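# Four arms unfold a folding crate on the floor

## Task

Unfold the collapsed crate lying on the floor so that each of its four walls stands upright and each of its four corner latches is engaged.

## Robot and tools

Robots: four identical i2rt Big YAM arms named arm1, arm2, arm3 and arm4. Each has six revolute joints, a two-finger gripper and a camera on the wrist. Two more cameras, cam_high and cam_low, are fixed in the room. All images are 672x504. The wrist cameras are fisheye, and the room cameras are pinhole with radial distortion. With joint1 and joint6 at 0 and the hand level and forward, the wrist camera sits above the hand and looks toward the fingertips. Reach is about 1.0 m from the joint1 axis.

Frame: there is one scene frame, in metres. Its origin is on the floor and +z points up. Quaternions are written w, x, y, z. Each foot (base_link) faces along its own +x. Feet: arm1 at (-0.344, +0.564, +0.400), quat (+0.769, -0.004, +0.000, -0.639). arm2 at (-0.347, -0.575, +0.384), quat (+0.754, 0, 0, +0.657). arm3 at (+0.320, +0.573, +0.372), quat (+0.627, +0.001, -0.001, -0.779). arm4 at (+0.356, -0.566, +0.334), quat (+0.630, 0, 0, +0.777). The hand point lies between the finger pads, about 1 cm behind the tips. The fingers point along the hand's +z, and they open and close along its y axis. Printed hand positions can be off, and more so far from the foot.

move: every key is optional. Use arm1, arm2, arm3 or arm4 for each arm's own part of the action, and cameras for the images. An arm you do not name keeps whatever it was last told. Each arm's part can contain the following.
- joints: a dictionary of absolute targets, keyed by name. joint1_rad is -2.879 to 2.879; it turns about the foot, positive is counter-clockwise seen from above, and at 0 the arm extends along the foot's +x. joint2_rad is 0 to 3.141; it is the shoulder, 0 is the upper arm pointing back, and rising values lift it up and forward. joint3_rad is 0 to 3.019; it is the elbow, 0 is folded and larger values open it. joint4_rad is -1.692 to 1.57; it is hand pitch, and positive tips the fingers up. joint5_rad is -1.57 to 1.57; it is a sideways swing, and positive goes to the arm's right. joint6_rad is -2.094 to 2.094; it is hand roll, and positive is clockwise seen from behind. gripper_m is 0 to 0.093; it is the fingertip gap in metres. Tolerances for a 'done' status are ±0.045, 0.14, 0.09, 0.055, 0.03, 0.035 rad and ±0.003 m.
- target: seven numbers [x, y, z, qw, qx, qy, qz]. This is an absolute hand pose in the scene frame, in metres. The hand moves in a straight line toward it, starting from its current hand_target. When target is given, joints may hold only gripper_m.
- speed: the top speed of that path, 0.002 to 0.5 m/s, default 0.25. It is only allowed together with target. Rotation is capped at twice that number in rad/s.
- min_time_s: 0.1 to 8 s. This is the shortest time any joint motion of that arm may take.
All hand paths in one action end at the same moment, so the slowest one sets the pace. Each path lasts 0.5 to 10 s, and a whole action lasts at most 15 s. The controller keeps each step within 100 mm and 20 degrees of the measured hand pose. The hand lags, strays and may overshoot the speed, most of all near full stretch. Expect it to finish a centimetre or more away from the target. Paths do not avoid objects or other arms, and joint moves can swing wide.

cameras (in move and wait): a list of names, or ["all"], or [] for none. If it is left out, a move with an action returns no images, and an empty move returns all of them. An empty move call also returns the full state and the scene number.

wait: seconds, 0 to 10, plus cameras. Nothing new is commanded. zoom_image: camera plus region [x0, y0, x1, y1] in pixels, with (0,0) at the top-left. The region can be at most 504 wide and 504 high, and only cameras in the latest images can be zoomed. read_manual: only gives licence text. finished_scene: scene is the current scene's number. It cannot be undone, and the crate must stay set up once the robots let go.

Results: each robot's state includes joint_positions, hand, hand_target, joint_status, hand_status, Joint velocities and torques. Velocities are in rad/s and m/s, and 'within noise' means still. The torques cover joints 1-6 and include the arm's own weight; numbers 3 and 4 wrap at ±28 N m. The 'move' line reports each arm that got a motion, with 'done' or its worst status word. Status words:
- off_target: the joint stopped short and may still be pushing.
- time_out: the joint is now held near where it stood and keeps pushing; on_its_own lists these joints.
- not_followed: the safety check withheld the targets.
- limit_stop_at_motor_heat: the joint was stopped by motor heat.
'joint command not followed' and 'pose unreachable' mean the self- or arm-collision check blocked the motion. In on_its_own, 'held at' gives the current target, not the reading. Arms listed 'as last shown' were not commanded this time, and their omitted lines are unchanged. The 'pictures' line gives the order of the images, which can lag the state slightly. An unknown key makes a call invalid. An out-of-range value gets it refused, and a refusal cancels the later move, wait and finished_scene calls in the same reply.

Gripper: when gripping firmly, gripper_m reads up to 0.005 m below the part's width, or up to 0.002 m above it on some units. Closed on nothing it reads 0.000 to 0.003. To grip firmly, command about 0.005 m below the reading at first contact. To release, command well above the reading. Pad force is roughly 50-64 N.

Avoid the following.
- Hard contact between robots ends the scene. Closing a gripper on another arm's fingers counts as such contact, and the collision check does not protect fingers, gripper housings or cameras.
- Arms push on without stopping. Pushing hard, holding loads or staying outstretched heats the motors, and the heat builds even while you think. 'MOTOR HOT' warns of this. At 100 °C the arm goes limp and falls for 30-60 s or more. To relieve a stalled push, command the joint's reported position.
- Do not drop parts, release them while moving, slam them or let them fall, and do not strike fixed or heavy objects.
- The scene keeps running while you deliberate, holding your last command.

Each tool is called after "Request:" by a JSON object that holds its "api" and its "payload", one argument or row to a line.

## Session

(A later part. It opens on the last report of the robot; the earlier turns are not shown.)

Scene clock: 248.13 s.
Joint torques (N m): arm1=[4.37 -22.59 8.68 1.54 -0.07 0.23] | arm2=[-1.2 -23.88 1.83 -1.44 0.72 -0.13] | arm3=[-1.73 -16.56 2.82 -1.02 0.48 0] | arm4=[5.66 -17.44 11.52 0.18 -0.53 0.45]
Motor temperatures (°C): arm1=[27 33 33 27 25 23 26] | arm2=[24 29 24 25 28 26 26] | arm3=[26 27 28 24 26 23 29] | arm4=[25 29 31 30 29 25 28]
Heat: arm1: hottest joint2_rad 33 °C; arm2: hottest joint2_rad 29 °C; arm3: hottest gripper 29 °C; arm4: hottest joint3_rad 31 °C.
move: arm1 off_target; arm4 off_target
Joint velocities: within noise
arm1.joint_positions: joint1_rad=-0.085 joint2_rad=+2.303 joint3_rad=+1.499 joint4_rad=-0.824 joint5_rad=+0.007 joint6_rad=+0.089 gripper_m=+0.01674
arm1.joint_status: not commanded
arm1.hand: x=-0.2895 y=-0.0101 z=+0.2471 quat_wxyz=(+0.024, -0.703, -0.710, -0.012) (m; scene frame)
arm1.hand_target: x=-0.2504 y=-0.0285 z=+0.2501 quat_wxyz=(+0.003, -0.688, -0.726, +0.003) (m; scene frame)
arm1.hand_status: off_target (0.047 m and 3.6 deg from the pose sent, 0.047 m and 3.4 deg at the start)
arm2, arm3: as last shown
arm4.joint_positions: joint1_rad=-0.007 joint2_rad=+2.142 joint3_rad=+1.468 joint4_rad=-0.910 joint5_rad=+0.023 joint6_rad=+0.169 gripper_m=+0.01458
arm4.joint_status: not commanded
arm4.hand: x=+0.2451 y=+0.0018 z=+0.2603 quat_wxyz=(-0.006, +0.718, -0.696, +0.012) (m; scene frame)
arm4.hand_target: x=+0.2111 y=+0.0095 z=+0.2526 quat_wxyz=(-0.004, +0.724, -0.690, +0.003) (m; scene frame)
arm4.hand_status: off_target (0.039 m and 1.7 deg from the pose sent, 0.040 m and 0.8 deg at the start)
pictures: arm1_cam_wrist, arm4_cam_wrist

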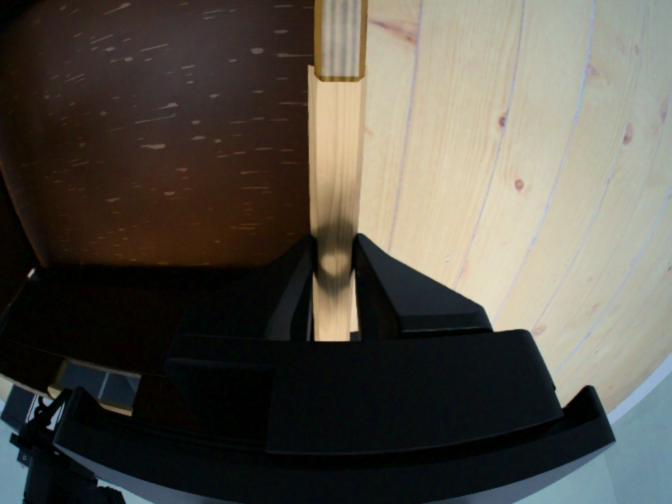

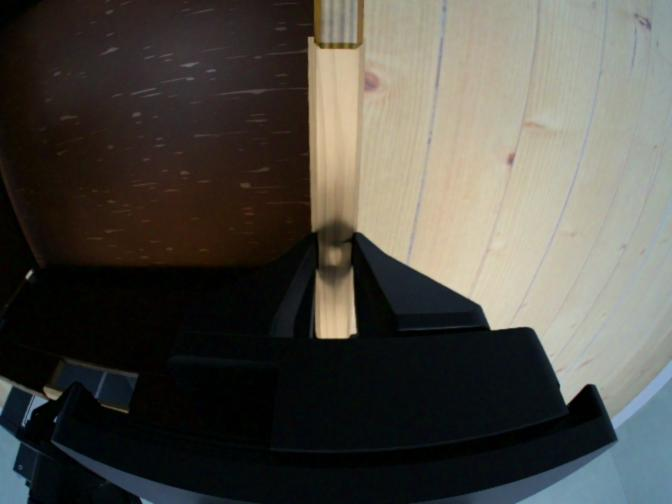

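Request:
{"api": "move", "payload": {
  "arm4": {"target": [0.246, 0.010, 0.252, 0, 0.7224, -0.6915, 0], "speed": 0.2},
  "arm1": {"target": [-0.288, -0.031, 0.250, 0, 0.6915, 0.7224, 0], "speed": 0.2},
  "cameras": ["arm2_cam_wrist", "arm3_cam_wrist", "arm1_cam_wrist", "arm4_cam_wrist"]
}}

Request:
{"api": "zoom_image", "payload": {
  "camera": "arm2_cam_wrist",
  "region": [0, 0, 400, 340]
}}

Request:
{"api": "zoom_image", "payload": {
  "camera": "arm3_cam_wrist",
  "region": [0, 0, 400, 340]
}}

Scene clock: 255.20 s.
Joint torques (N m): arm1=[-0.15 -23 7.8 1.7 0.2 -0.08] | arm2=[-1.26 -23.88 1.81 -1.44 0.73 -0.13] | arm3=[-1.85 -16.15 2.78 -1.09 0.51 0] | arm4=[1.61 -18.67 9.06 0.84 -0.19 -0.05]
Motor temperatures (°C): arm1=[27 33 34 27 25 23 26] | arm2=[24 29 24 25 28 26 26] | arm3=[26 27 28 24 26 23 29] | arm4=[25 29 32 30 29 25 28]
Heat: arm1: hottest joint3_rad 34 °C; arm2: hottest joint2_rad 29 °C; arm3: hottest gripper 29 °C; arm4: hottest joint3_rad 32 °C.
move: arm1 off_target; arm4 off_target
Joint velocities: within noise
arm1.joint_positions: joint1_rad=-0.093 joint2_rad=+2.303 joint3_rad=+1.499 joint4_rad=-0.824 joint5_rad=-0.015 joint6_rad=+0.078 gripper_m=+0.01674
arm1.joint_status: not commanded
arm1.hand: x=-0.2901 y=-0.0102 z=+0.2471 quat_wxyz=(+0.017, -0.702, -0.711, -0.020) (m; scene frame)
arm1.hand_target: x=-0.2862 y=-0.0303 z=+0.2504 quat_wxyz=(-0.003, -0.694, -0.720, -0.003) (m; scene frame)
arm1.hand_status: off_target (0.021 m and 3.5 deg from the pose sent, 0.021 m and 3.6 deg at the start)
arm2, arm3: as last shown
arm4.joint_positions: joint1_rad=-0.016 joint2_rad=+2.142 joint3_rad=+1.468 joint4_rad=-0.910 joint5_rad=+0.002 joint6_rad=+0.159 gripper_m=+0.01458
arm4.joint_status: not commanded
arm4.hand: x=+0.2467 y=+0.0020 z=+0.2603 quat_wxyz=(+0.003, +0.718, -0.696, +0.006) (m; scene frame)
arm4.hand_target: x=+0.2458 y=+0.0096 z=+0.2521 quat_wxyz=(+0.001, +0.722, -0.692, +0.000) (m; scene frame)
arm4.hand_status: off_target (0.012 m and 1.0 deg from the pose sent, 0.012 m and 1.7 deg at the start)
pictures: arm1_cam_wrist, arm2_cam_wrist, arm3_cam_wrist, arm4_cam_wrist

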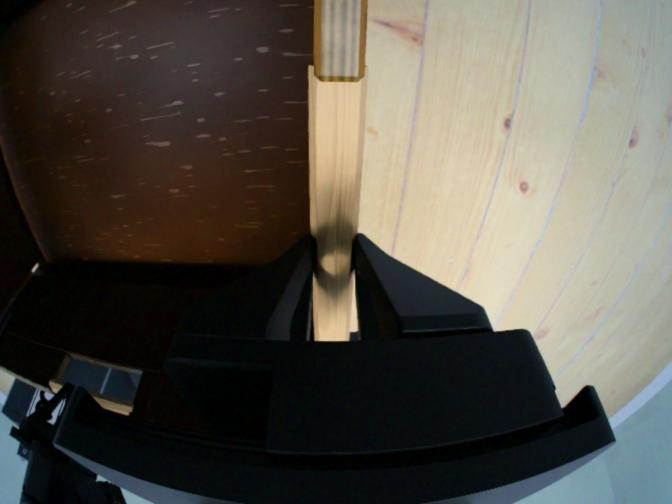

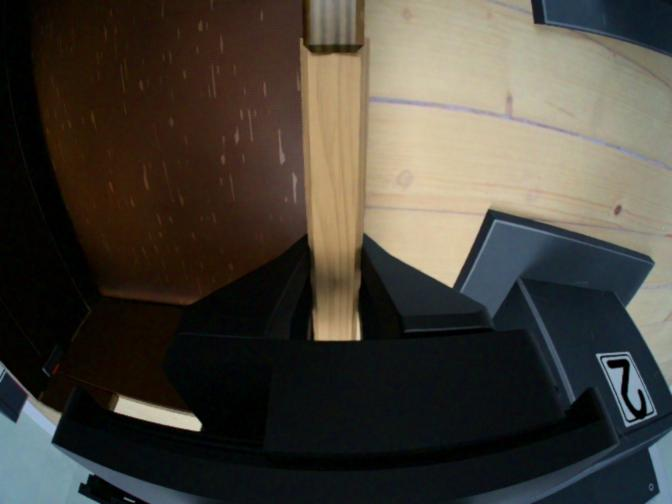

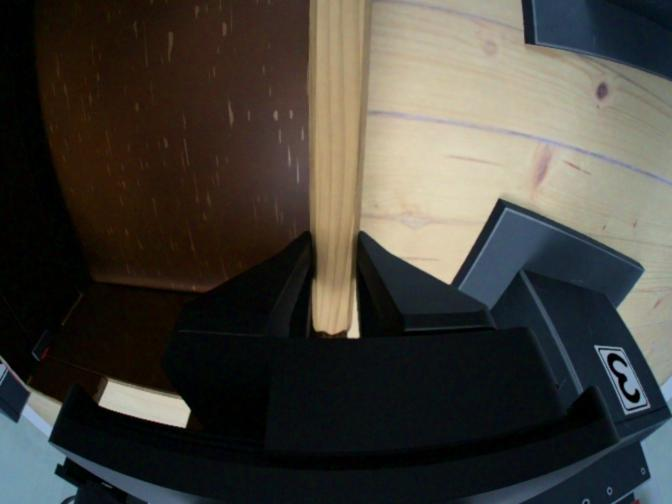

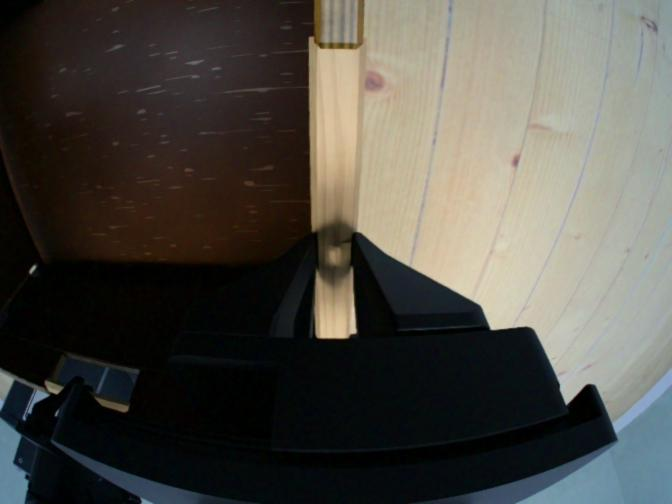

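Scaled by 1.260 from the camera's 672x504 image, which has a finer 960x720 frame.

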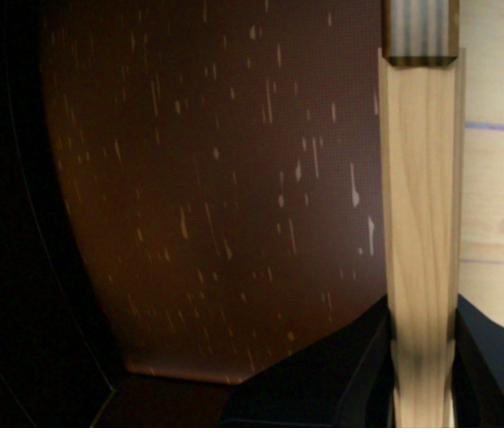

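Scaled by 1.260 from the camera's 672x504 image, which has a finer 960x720 frame.

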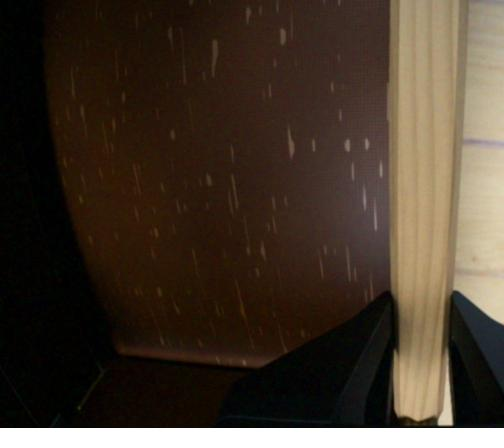

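Request:
{"api": "zoom_image", "payload": {
  "camera": "arm2_cam_wrist",
  "region": [0, 280, 150, 430]
}}

Request:
{"api": "zoom_image", "payload": {
  "camera": "arm3_cam_wrist",
  "region": [0, 270, 150, 420]
}}

Request:
{"api": "zoom_image", "payload": {
  "camera": "arm1_cam_wrist",
  "region": [0, 220, 150, 370]
}}

Request:
{"api": "zoom_image", "payload": {
  "camera": "arm4_cam_wrist",
  "region": [0, 220, 150, 370]
}}

Scaled by 3.360 from the camera's 672x504 image, which has a finer 960x720 frame.

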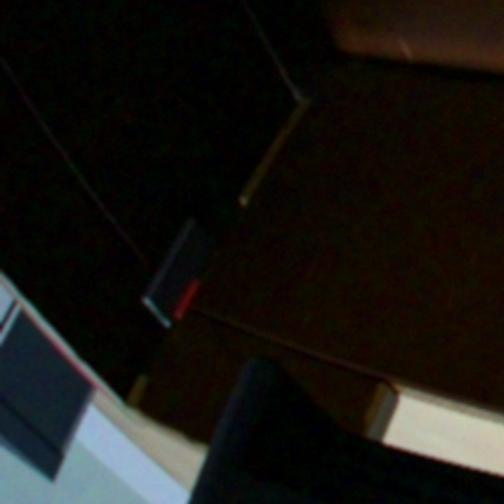

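Scaled by 3.360 from the camera's 672x504 image, which has a finer 960x720 frame.

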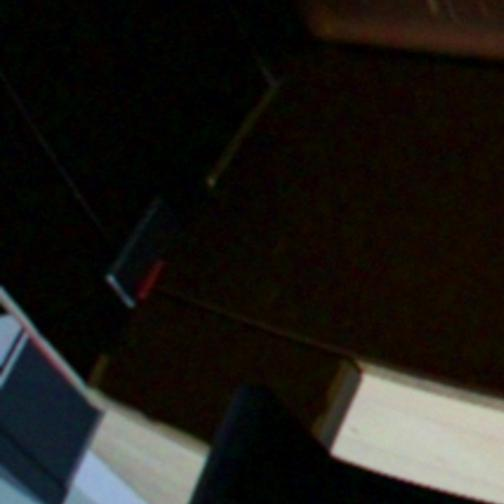

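Scaled by 3.360 from the camera's 672x504 image, which has a finer 960x720 frame.

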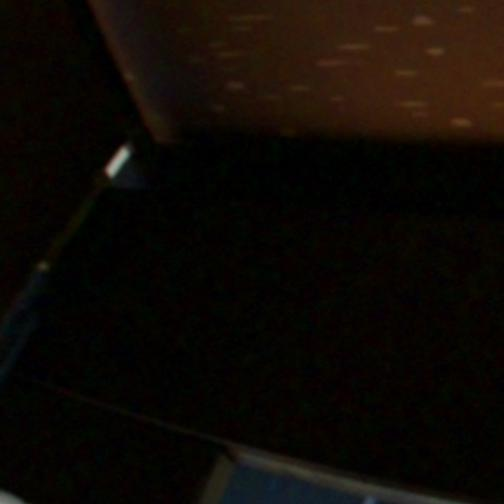

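Scaled by 3.360 from the camera's 672x504 image, which has a finer 960x720 frame.

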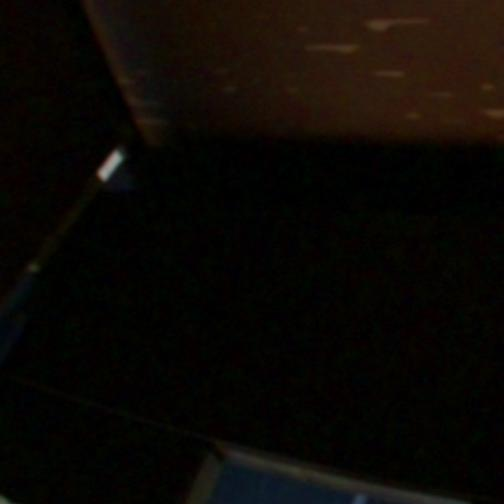

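Request:
{"api": "move", "payload": {
  "arm1": {"joints": {"gripper_m": 0.034}},
  "arm2": {"joints": {"gripper_m": 0.034}},
  "arm3": {"joints": {"gripper_m": 0.034}},
  "arm4": {"joints": {"gripper_m": 0.034}},
  "cameras": ["all"]
}}

Scene clock: 263.97 s.
Joint torques (N m): arm1=[0.15 -23 7.82 1.13 0.17 -0.08] | arm2=[-1.2 -19.9 3.63 -0.47 0.44 -0.13] | arm3=[-2.32 -16.5 2.73 -0.47 0.32 0.02] | arm4=[1.67 -18.37 8.98 0.38 -0.14 -0.05]
Motor temperatures (°C): arm1=[27 33 34 27 24 23 26] | arm2=[24 29 24 25 28 26 26] | arm3=[26 27 28 24 26 23 29] | arm4=[25 29 32 30 28 25 28]
Heat: arm1: hottest joint3_rad 34 °C; arm2: hottest joint2_rad 29 °C; arm3: hottest gripper 29 °C; arm4: hottest joint3_rad 32 °C.
move: arm1 done; arm2 done; arm3 done; arm4 done
Joint velocities: within noise
arm1.joint_positions: joint1_rad=-0.082 joint2_rad=+2.303 joint3_rad=+1.499 joint4_rad=-0.804 joint5_rad=-0.012 joint6_rad=+0.068 gripper_m=+0.03396
arm1.joint_status: all done
arm1.hand: x=-0.2840 y=-0.0145 z=+0.2468 quat_wxyz=(+0.010, -0.695, -0.719, -0.012) (m; scene frame)
arm1.hand_target: x=-0.2810 y=-0.0298 z=+0.2507 quat_wxyz=(-0.002, -0.689, -0.725, -0.002) (m; scene frame)
arm1.hand_status: not commanded
arm2.joint_positions: joint1_rad=-0.600 joint2_rad=+2.053 joint3_rad=+1.053 joint4_rad=-0.570 joint5_rad=-0.010 joint6_rad=+0.789 gripper_m=+0.03391
arm2.joint_status: all done
arm2.hand: x=-0.0357 y=-0.2302 z=+0.2496 quat_wxyz=(+0.003, +0.023, -1.000, -0.004) (m; scene frame)
arm2.hand_target: x=-0.0321 y=-0.2374 z=+0.2596 quat_wxyz=(+0.001, +0.020, -1.000, +0.000) (m; scene frame)
arm2.hand_status: not commanded
arm3.joint_positions: joint1_rad=-0.517 joint2_rad=+2.025 joint3_rad=+1.095 joint4_rad=-0.601 joint5_rad=-0.001 joint6_rad=+0.796 gripper_m=+0.03390
arm3.joint_status: all done
arm3.hand: x=-0.0050 y=+0.2116 z=+0.2572 quat_wxyz=(-0.015, -1.000, -0.021, +0.011) (m; scene frame)
arm3.hand_target: x=-0.0006 y=+0.2260 z=+0.2559 quat_wxyz=(-0.002, -1.000, -0.018, +0.002) (m; scene frame)
arm3.hand_status: not commanded
arm4.joint_positions: joint1_rad=-0.012 joint2_rad=+2.142 joint3_rad=+1.468 joint4_rad=-0.897 joint5_rad=-0.007 joint6_rad=+0.159 gripper_m=+0.03394
arm4.joint_status: all done
arm4.hand: x=+0.2419 y=+0.0042 z=+0.2603 quat_wxyz=(+0.003, +0.720, -0.694, -0.002) (m; scene frame)
arm4.hand_target: x=+0.2418 y=+0.0090 z=+0.2521 quat_wxyz=(+0.004, +0.724, -0.690, -0.003) (m; scene frame)
arm4.hand_status: not commanded
pictures: arm1_cam_wrist, arm2_cam_wrist, arm3_cam_wrist, arm4_cam_wrist, cam_high, cam_low

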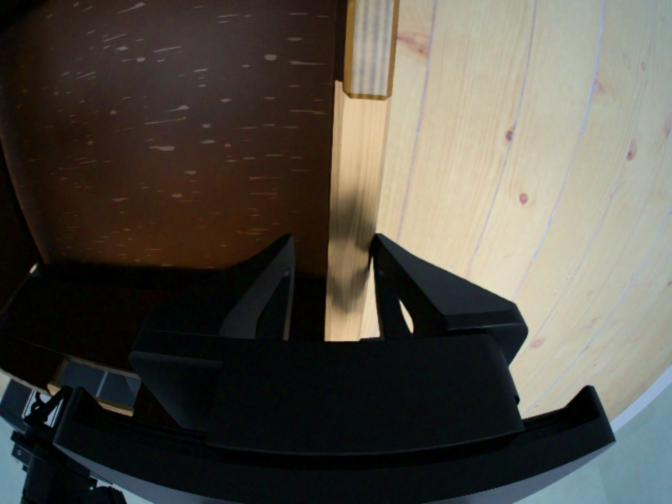

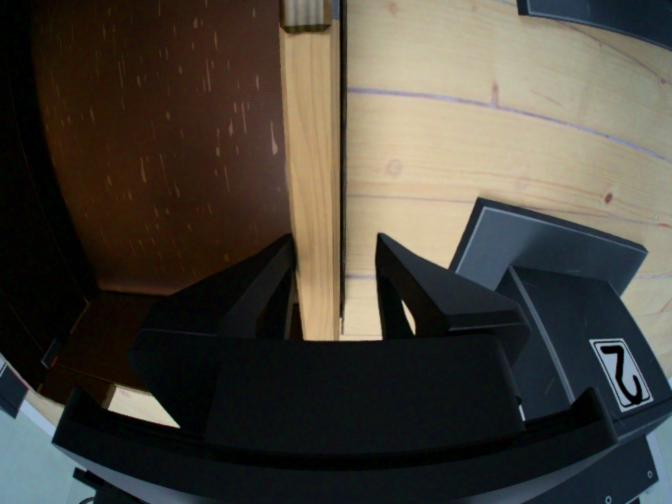

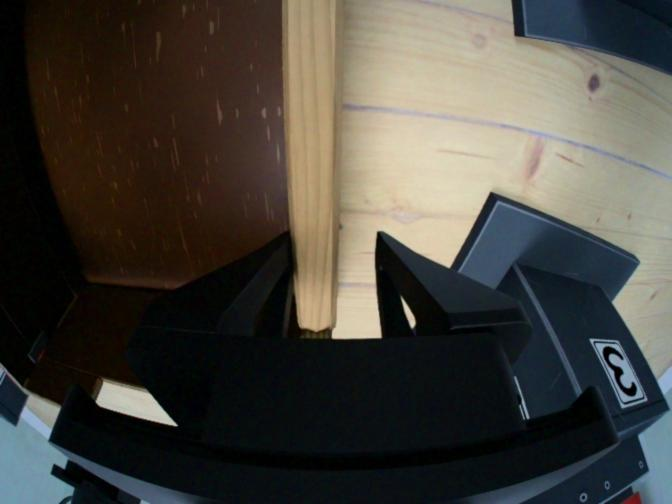

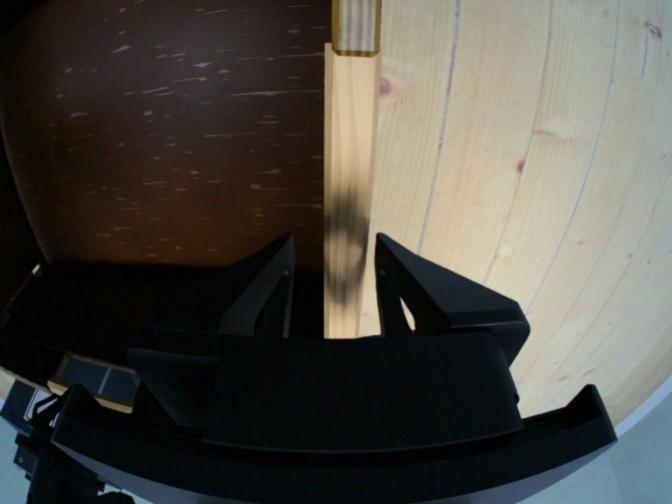

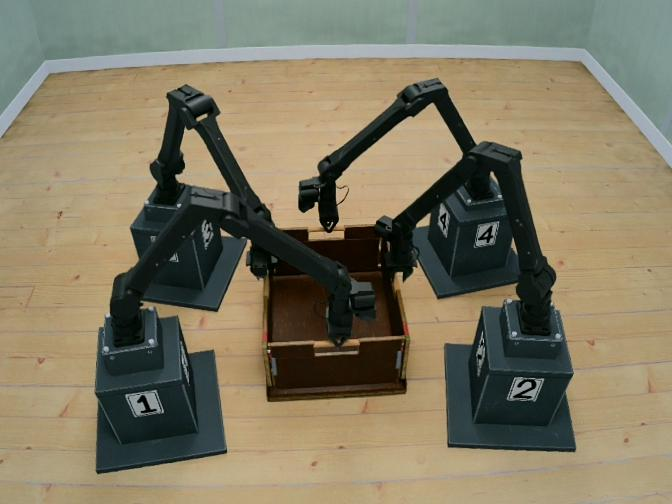

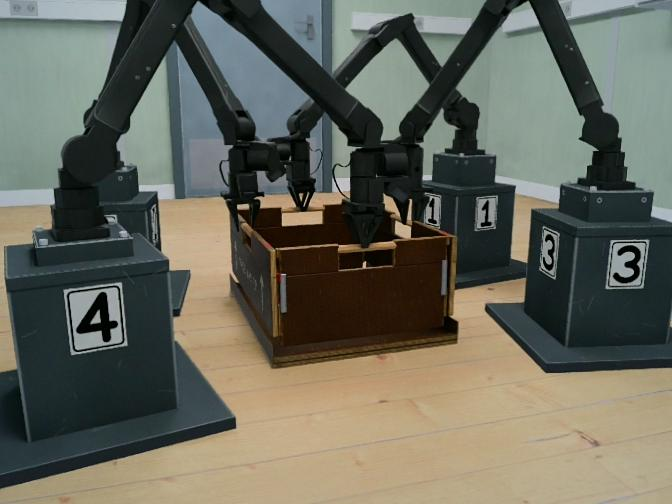

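Request:
{"api": "move", "payload": {
  "arm1": {"joints": {"gripper_m": 0.06}},
  "arm2": {"joints": {"gripper_m": 0.065}},
  "arm3": {"joints": {"gripper_m": 0.065}},
  "arm4": {"joints": {"gripper_m": 0.06}},
  "cameras": ["arm2_cam_wrist", "arm3_cam_wrist", "cam_high"]
}}

Scene clock: 267.77 s.
Joint torques (N m): arm1=[0.03 -23.24 7.76 0.98 0.17 -0.05] | arm2=[-0.32 -20.01 4.33 -0.06 0.19 -0.15] | arm3=[-1.67 -16.32 3.47 -0.1 0.29 0.01] | arm4=[1.55 -18.67 9.09 0.36 -0.14 -0.05]
Motor temperatures (°C): arm1=[27 33 34 27 24 23 25] | arm2=[24 30 24 25 28 26 26] | arm3=[26 27 28 24 26 23 29] | arm4=[25 29 32 30 28 25 28]
Heat: arm1: hottest joint3_rad 34 °C; arm2: hottest joint2_rad 30 °C; arm3: hottest gripper 29 °C; arm4: hottest joint3_rad 32 °C.
move: arm1 done; arm2 done; arm3 done; arm4 done
Joint velocities: within noise
arm1.joint_positions: joint1_rad=-0.082 joint2_rad=+2.303 joint3_rad=+1.499 joint4_rad=-0.804 joint5_rad=-0.015 joint6_rad=+0.068 gripper_m=+0.05988
arm1.joint_status: all done
arm1.hand: x=-0.2835 y=-0.0145 z=+0.2468 quat_wxyz=(+0.009, -0.695, -0.719, -0.014) (m; scene frame)
arm1.hand_target: x=-0.2805 y=-0.0297 z=+0.2507 quat_wxyz=(-0.003, -0.689, -0.725, -0.003) (m; scene frame)
arm1.hand_status: not commanded
arm2.joint_positions: joint1_rad=-0.615 joint2_rad=+2.053 joint3_rad=+1.042 joint4_rad=-0.590 joint5_rad=-0.004 joint6_rad=+0.780 gripper_m=+0.06479
arm2.joint_status: all done
arm2.hand: x=-0.0373 y=-0.2438 z=+0.2475 quat_wxyz=(+0.011, +0.020, -1.000, +0.009) (m; scene frame)
arm2.hand_target: x=-0.0300 y=-0.2422 z=+0.2594 quat_wxyz=(+0.003, +0.019, -1.000, +0.003) (m; scene frame)
arm2.hand_status: not commanded
arm3.joint_positions: joint1_rad=-0.520 joint2_rad=+2.025 joint3_rad=+1.085 joint4_rad=-0.615 joint5_rad=-0.001 joint6_rad=+0.796 gripper_m=+0.06479
arm3.joint_status: all done
arm3.hand: x=-0.0004 y=+0.2190 z=+0.2550 quat_wxyz=(-0.006, -1.000, -0.020, +0.004) (m; scene frame)
arm3.hand_target: x=-0.0007 y=+0.2279 z=+0.2559 quat_wxyz=(+0.000, -1.000, -0.016, +0.000) (m; scene frame)
arm3.hand_status: not commanded
arm4.joint_positions: joint1_rad=-0.016 joint2_rad=+2.142 joint3_rad=+1.468 joint4_rad=-0.897 joint5_rad=-0.007 joint6_rad=+0.159 gripper_m=+0.05987
arm4.joint_status: all done
arm4.hand: x=+0.2445 y=+0.0047 z=+0.2603 quat_wxyz=(+0.003, +0.718, -0.696, -0.002) (m; scene frame)
arm4.hand_target: x=+0.2445 y=+0.0095 z=+0.2521 quat_wxyz=(+0.004, +0.722, -0.692, -0.003) (m; scene frame)
arm4.hand_status: not commanded
pictures: arm2_cam_wrist, arm3_cam_wrist, cam_high

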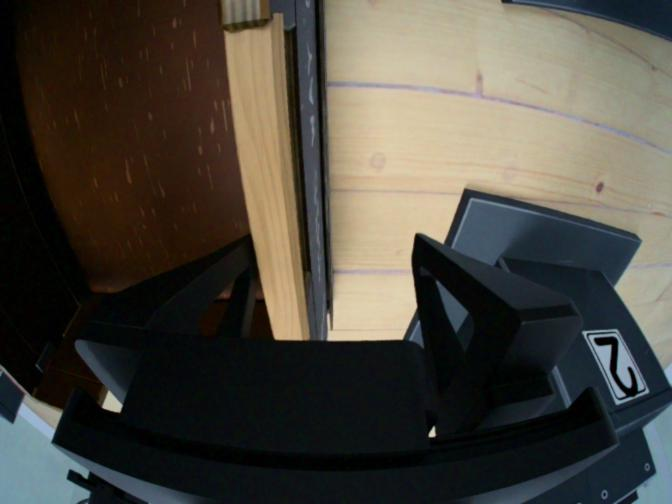

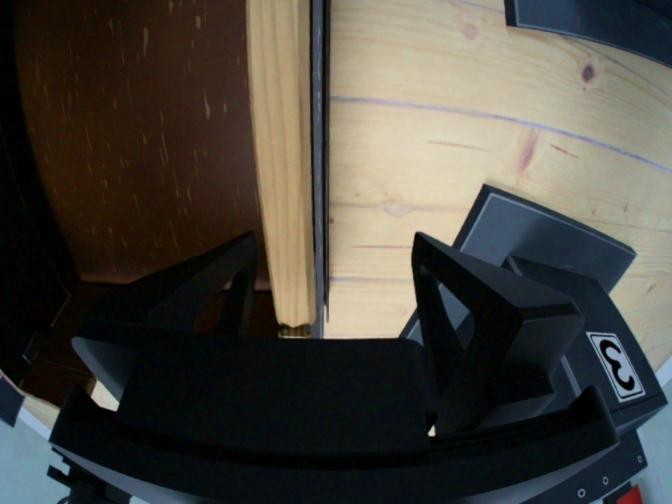

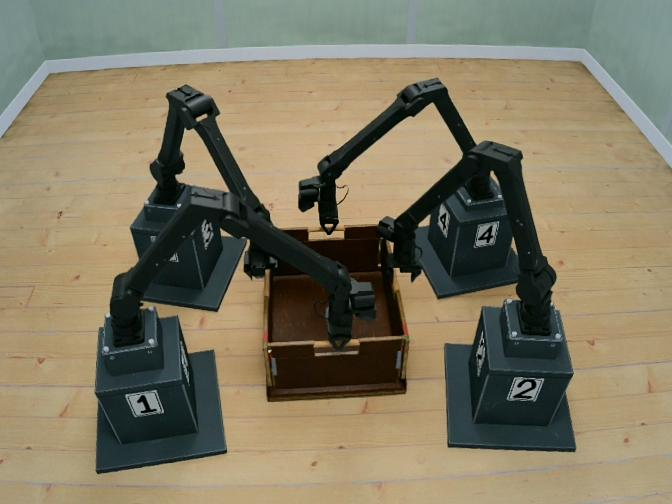

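Request:
{"api": "move", "payload": {
  "arm1": {"target": [-0.281, -0.030, 0.40, 0, 0.6915, 0.7224, 0], "speed": 0.25},
  "arm2": {"target": [-0.030, -0.236, 0.40, 0, -0.0218, 0.99976, 0], "speed": 0.25},
  "arm3": {"target": [-0.001, 0.221, 0.40, 0, 0.99976, 0.0218, 0], "speed": 0.25},
  "arm4": {"target": [0.245, 0.0095, 0.40, 0, 0.7224, -0.6915, 0], "speed": 0.25},
  "cameras": ["all"]
}}

Scene clock: 271.77 s.
Joint torques (N m): arm1=[-0.15 -21.77 9.95 0.23 0.24 0.03] | arm2=[0.32 -17.08 8.05 -0.12 0.18 -0.07] | arm3=[-0.38 -14.74 8.68 -0.13 0.29 -0.01] | arm4=[1.73 -18.02 12.37 -0.49 -0.01 -0.03]
Motor temperatures (°C): arm1=[27 33 34 27 24 23 25] | arm2=[24 30 24 25 28 26 26] | arm3=[26 28 28 24 26 23 28] | arm4=[25 29 32 30 28 25 27]
Heat: arm1: hottest joint3_rad 34 °C; arm2: hottest joint2_rad 30 °C; arm3: hottest joint2_rad 28 °C; arm4: hottest joint3_rad 32 °C.
move: arm1 off_target; arm2 off_target; arm3 off_target; arm4 done
Joint velocities: within noise
arm1.joint_positions: joint1_rad=-0.082 joint2_rad=+2.070 joint3_rad=+1.536 joint4_rad=-1.065 joint5_rad=-0.009 joint6_rad=+0.068 gripper_m=+0.05994
arm1.joint_status: not commanded
arm1.hand: x=-0.2834 y=-0.0170 z=+0.3912 quat_wxyz=(+0.008, -0.695, -0.719, -0.008) (m; scene frame)
arm1.hand_target: x=-0.2806 y=-0.0316 z=+0.4002 quat_wxyz=(-0.001, -0.691, -0.722, +0.000) (m; scene frame)
arm1.hand_status: off_target (0.016 m and 1.4 deg from the pose sent, 0.154 m and 2.0 deg at the start)
arm2.joint_positions: joint1_rad=-0.611 joint2_rad=+1.769 joint3_rad=+1.084 joint4_rad=-0.924 joint5_rad=-0.002 joint6_rad=+0.781 gripper_m=+0.06488
arm2.joint_status: not commanded
arm2.hand: x=-0.0415 y=-0.2456 z=+0.3832 quat_wxyz=(+0.014, +0.021, -1.000, +0.013) (m; scene frame)
arm2.hand_target: x=-0.0306 y=-0.2338 z=+0.3996 quat_wxyz=(-0.001, +0.023, -1.000, +0.000) (m; scene frame)
arm2.hand_status: off_target (0.022 m and 2.2 deg from the pose sent, 0.153 m and 1.7 deg at the start)
arm3.joint_positions: joint1_rad=-0.520 joint2_rad=+1.762 joint3_rad=+1.131 joint4_rad=-0.968 joint5_rad=+0.000 joint6_rad=+0.786 gripper_m=+0.06487
arm3.joint_status: not commanded
arm3.hand: x=+0.0099 y=+0.2311 z=+0.3870 quat_wxyz=(+0.010, -1.000, -0.024, -0.011) (m; scene frame)
arm3.hand_target: x=-0.0014 y=+0.2206 z=+0.3995 quat_wxyz=(+0.001, -1.000, -0.027, +0.000) (m; scene frame)
arm3.hand_status: off_target (0.020 m and 1.7 deg from the pose sent, 0.145 m and 0.8 deg at the start)
arm4.joint_positions: joint1_rad=-0.016 joint2_rad=+1.950 joint3_rad=+1.561 joint4_rad=-1.187 joint5_rad=-0.001 joint6_rad=+0.159 gripper_m=+0.05993
arm4.joint_status: not commanded
arm4.hand: x=+0.2465 y=+0.0004 z=+0.3986 quat_wxyz=(+0.002, +0.718, -0.696, +0.002) (m; scene frame)
arm4.hand_target: x=+0.2448 y=+0.0112 z=+0.3999 quat_wxyz=(-0.001, +0.722, -0.692, +0.000) (m; scene frame)
arm4.hand_status: done (0.009 m and 0.7 deg from the pose sent, 0.140 m and 0.8 deg at the start)
pictures: arm1_cam_wrist, arm2_cam_wrist, arm3_cam_wrist, arm4_cam_wrist, cam_high, cam_low

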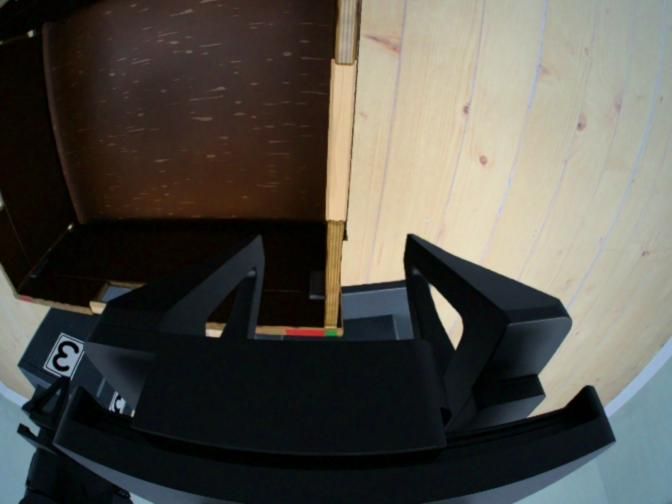

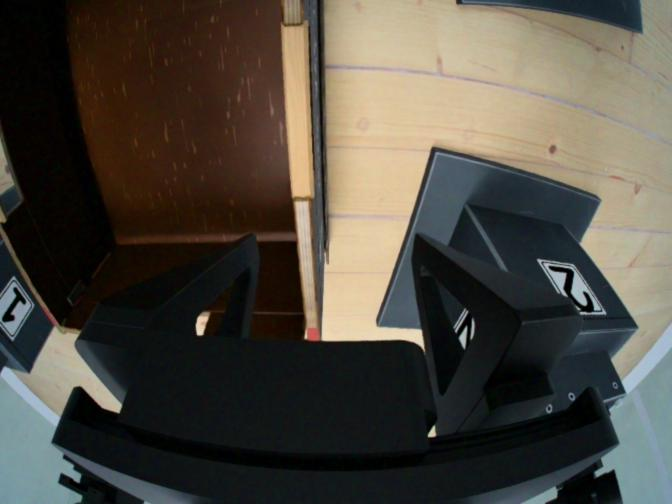

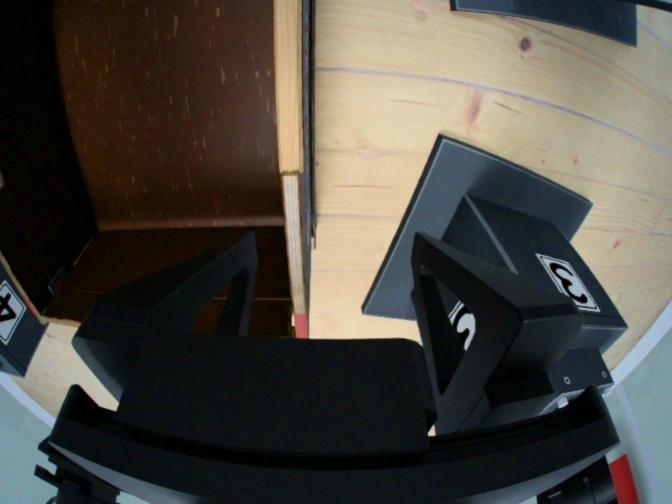

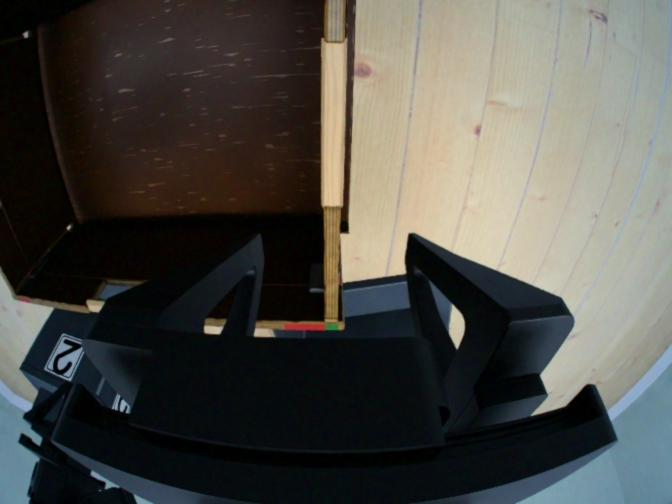

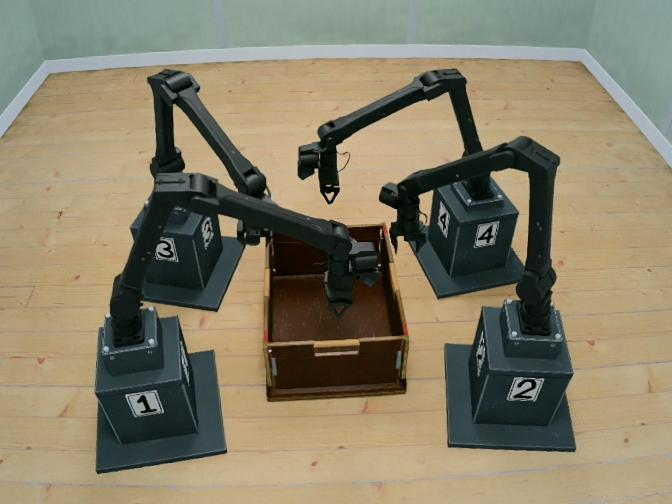

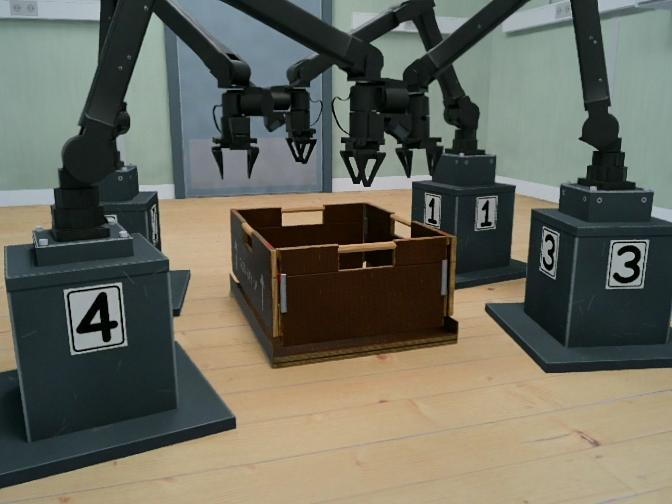

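Request:
{"api": "zoom_image", "payload": {
  "camera": "cam_high",
  "region": [250, 210, 420, 410]
}}

Request:
{"api": "zoom_image", "payload": {
  "camera": "cam_low",
  "region": [220, 195, 470, 370]
}}

Request:
{"api": "zoom_image", "payload": {
  "camera": "arm1_cam_wrist",
  "region": [270, 200, 370, 345]
}}

Request:
{"api": "zoom_image", "payload": {
  "camera": "arm4_cam_wrist",
  "region": [270, 200, 370, 345]
}}

Request:
{"api": "zoom_image", "payload": {
  "camera": "arm1_cam_wrist",
  "region": [0, 200, 130, 330]
}}

Request:
{"api": "zoom_image", "payload": {
  "camera": "arm4_cam_wrist",
  "region": [0, 200, 130, 330]
}}

Scaled by 2.520 from the camera's 672x504 image, which has a finer 960x720 frame.

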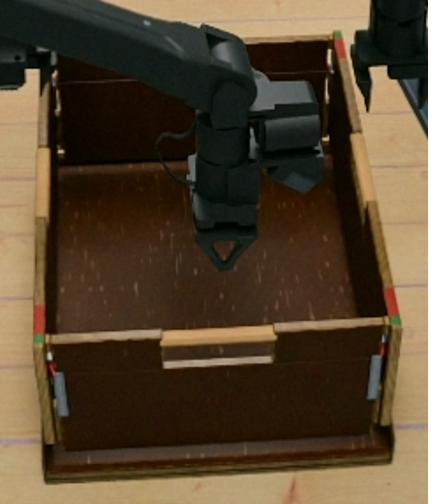

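Scaled by 2.016 from the camera's 672x504 image, which has a finer 960x720 frame.

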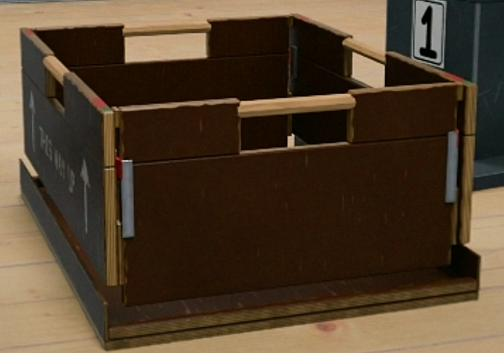

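Scaled by 3.476 from the camera's 672x504 image, which has a finer 960x720 frame.

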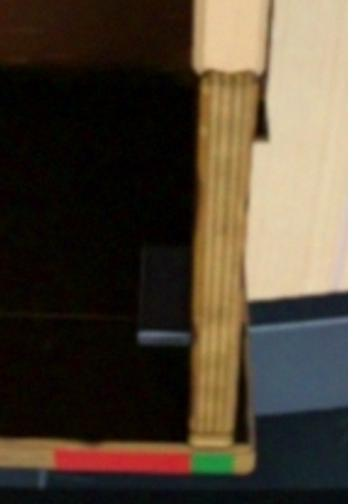

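Scaled by 3.476 from the camera's 672x504 image, which has a finer 960x720 frame.

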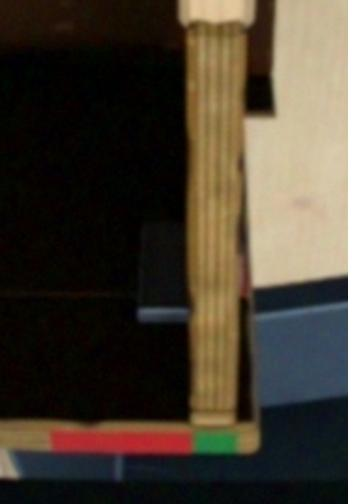

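Scaled by 3.877 from the camera's 672x504 image, which has a finer 960x720 frame.

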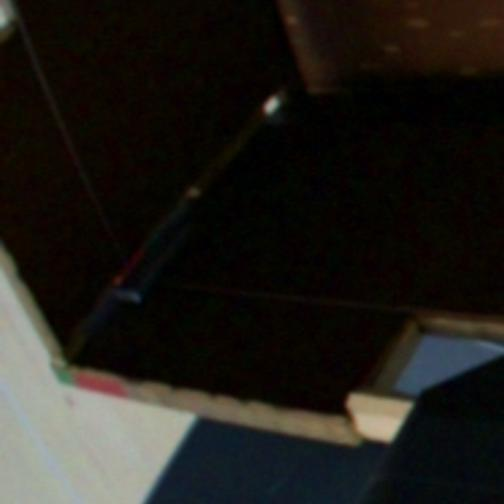

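Scaled by 3.877 from the camera's 672x504 image, which has a finer 960x720 frame.

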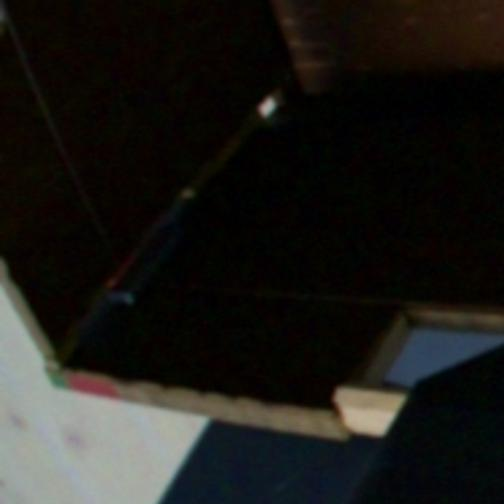

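Request:
{"api": "finished_scene", "payload": {
  "scene": 1
}}

The scene is finished: the task was done.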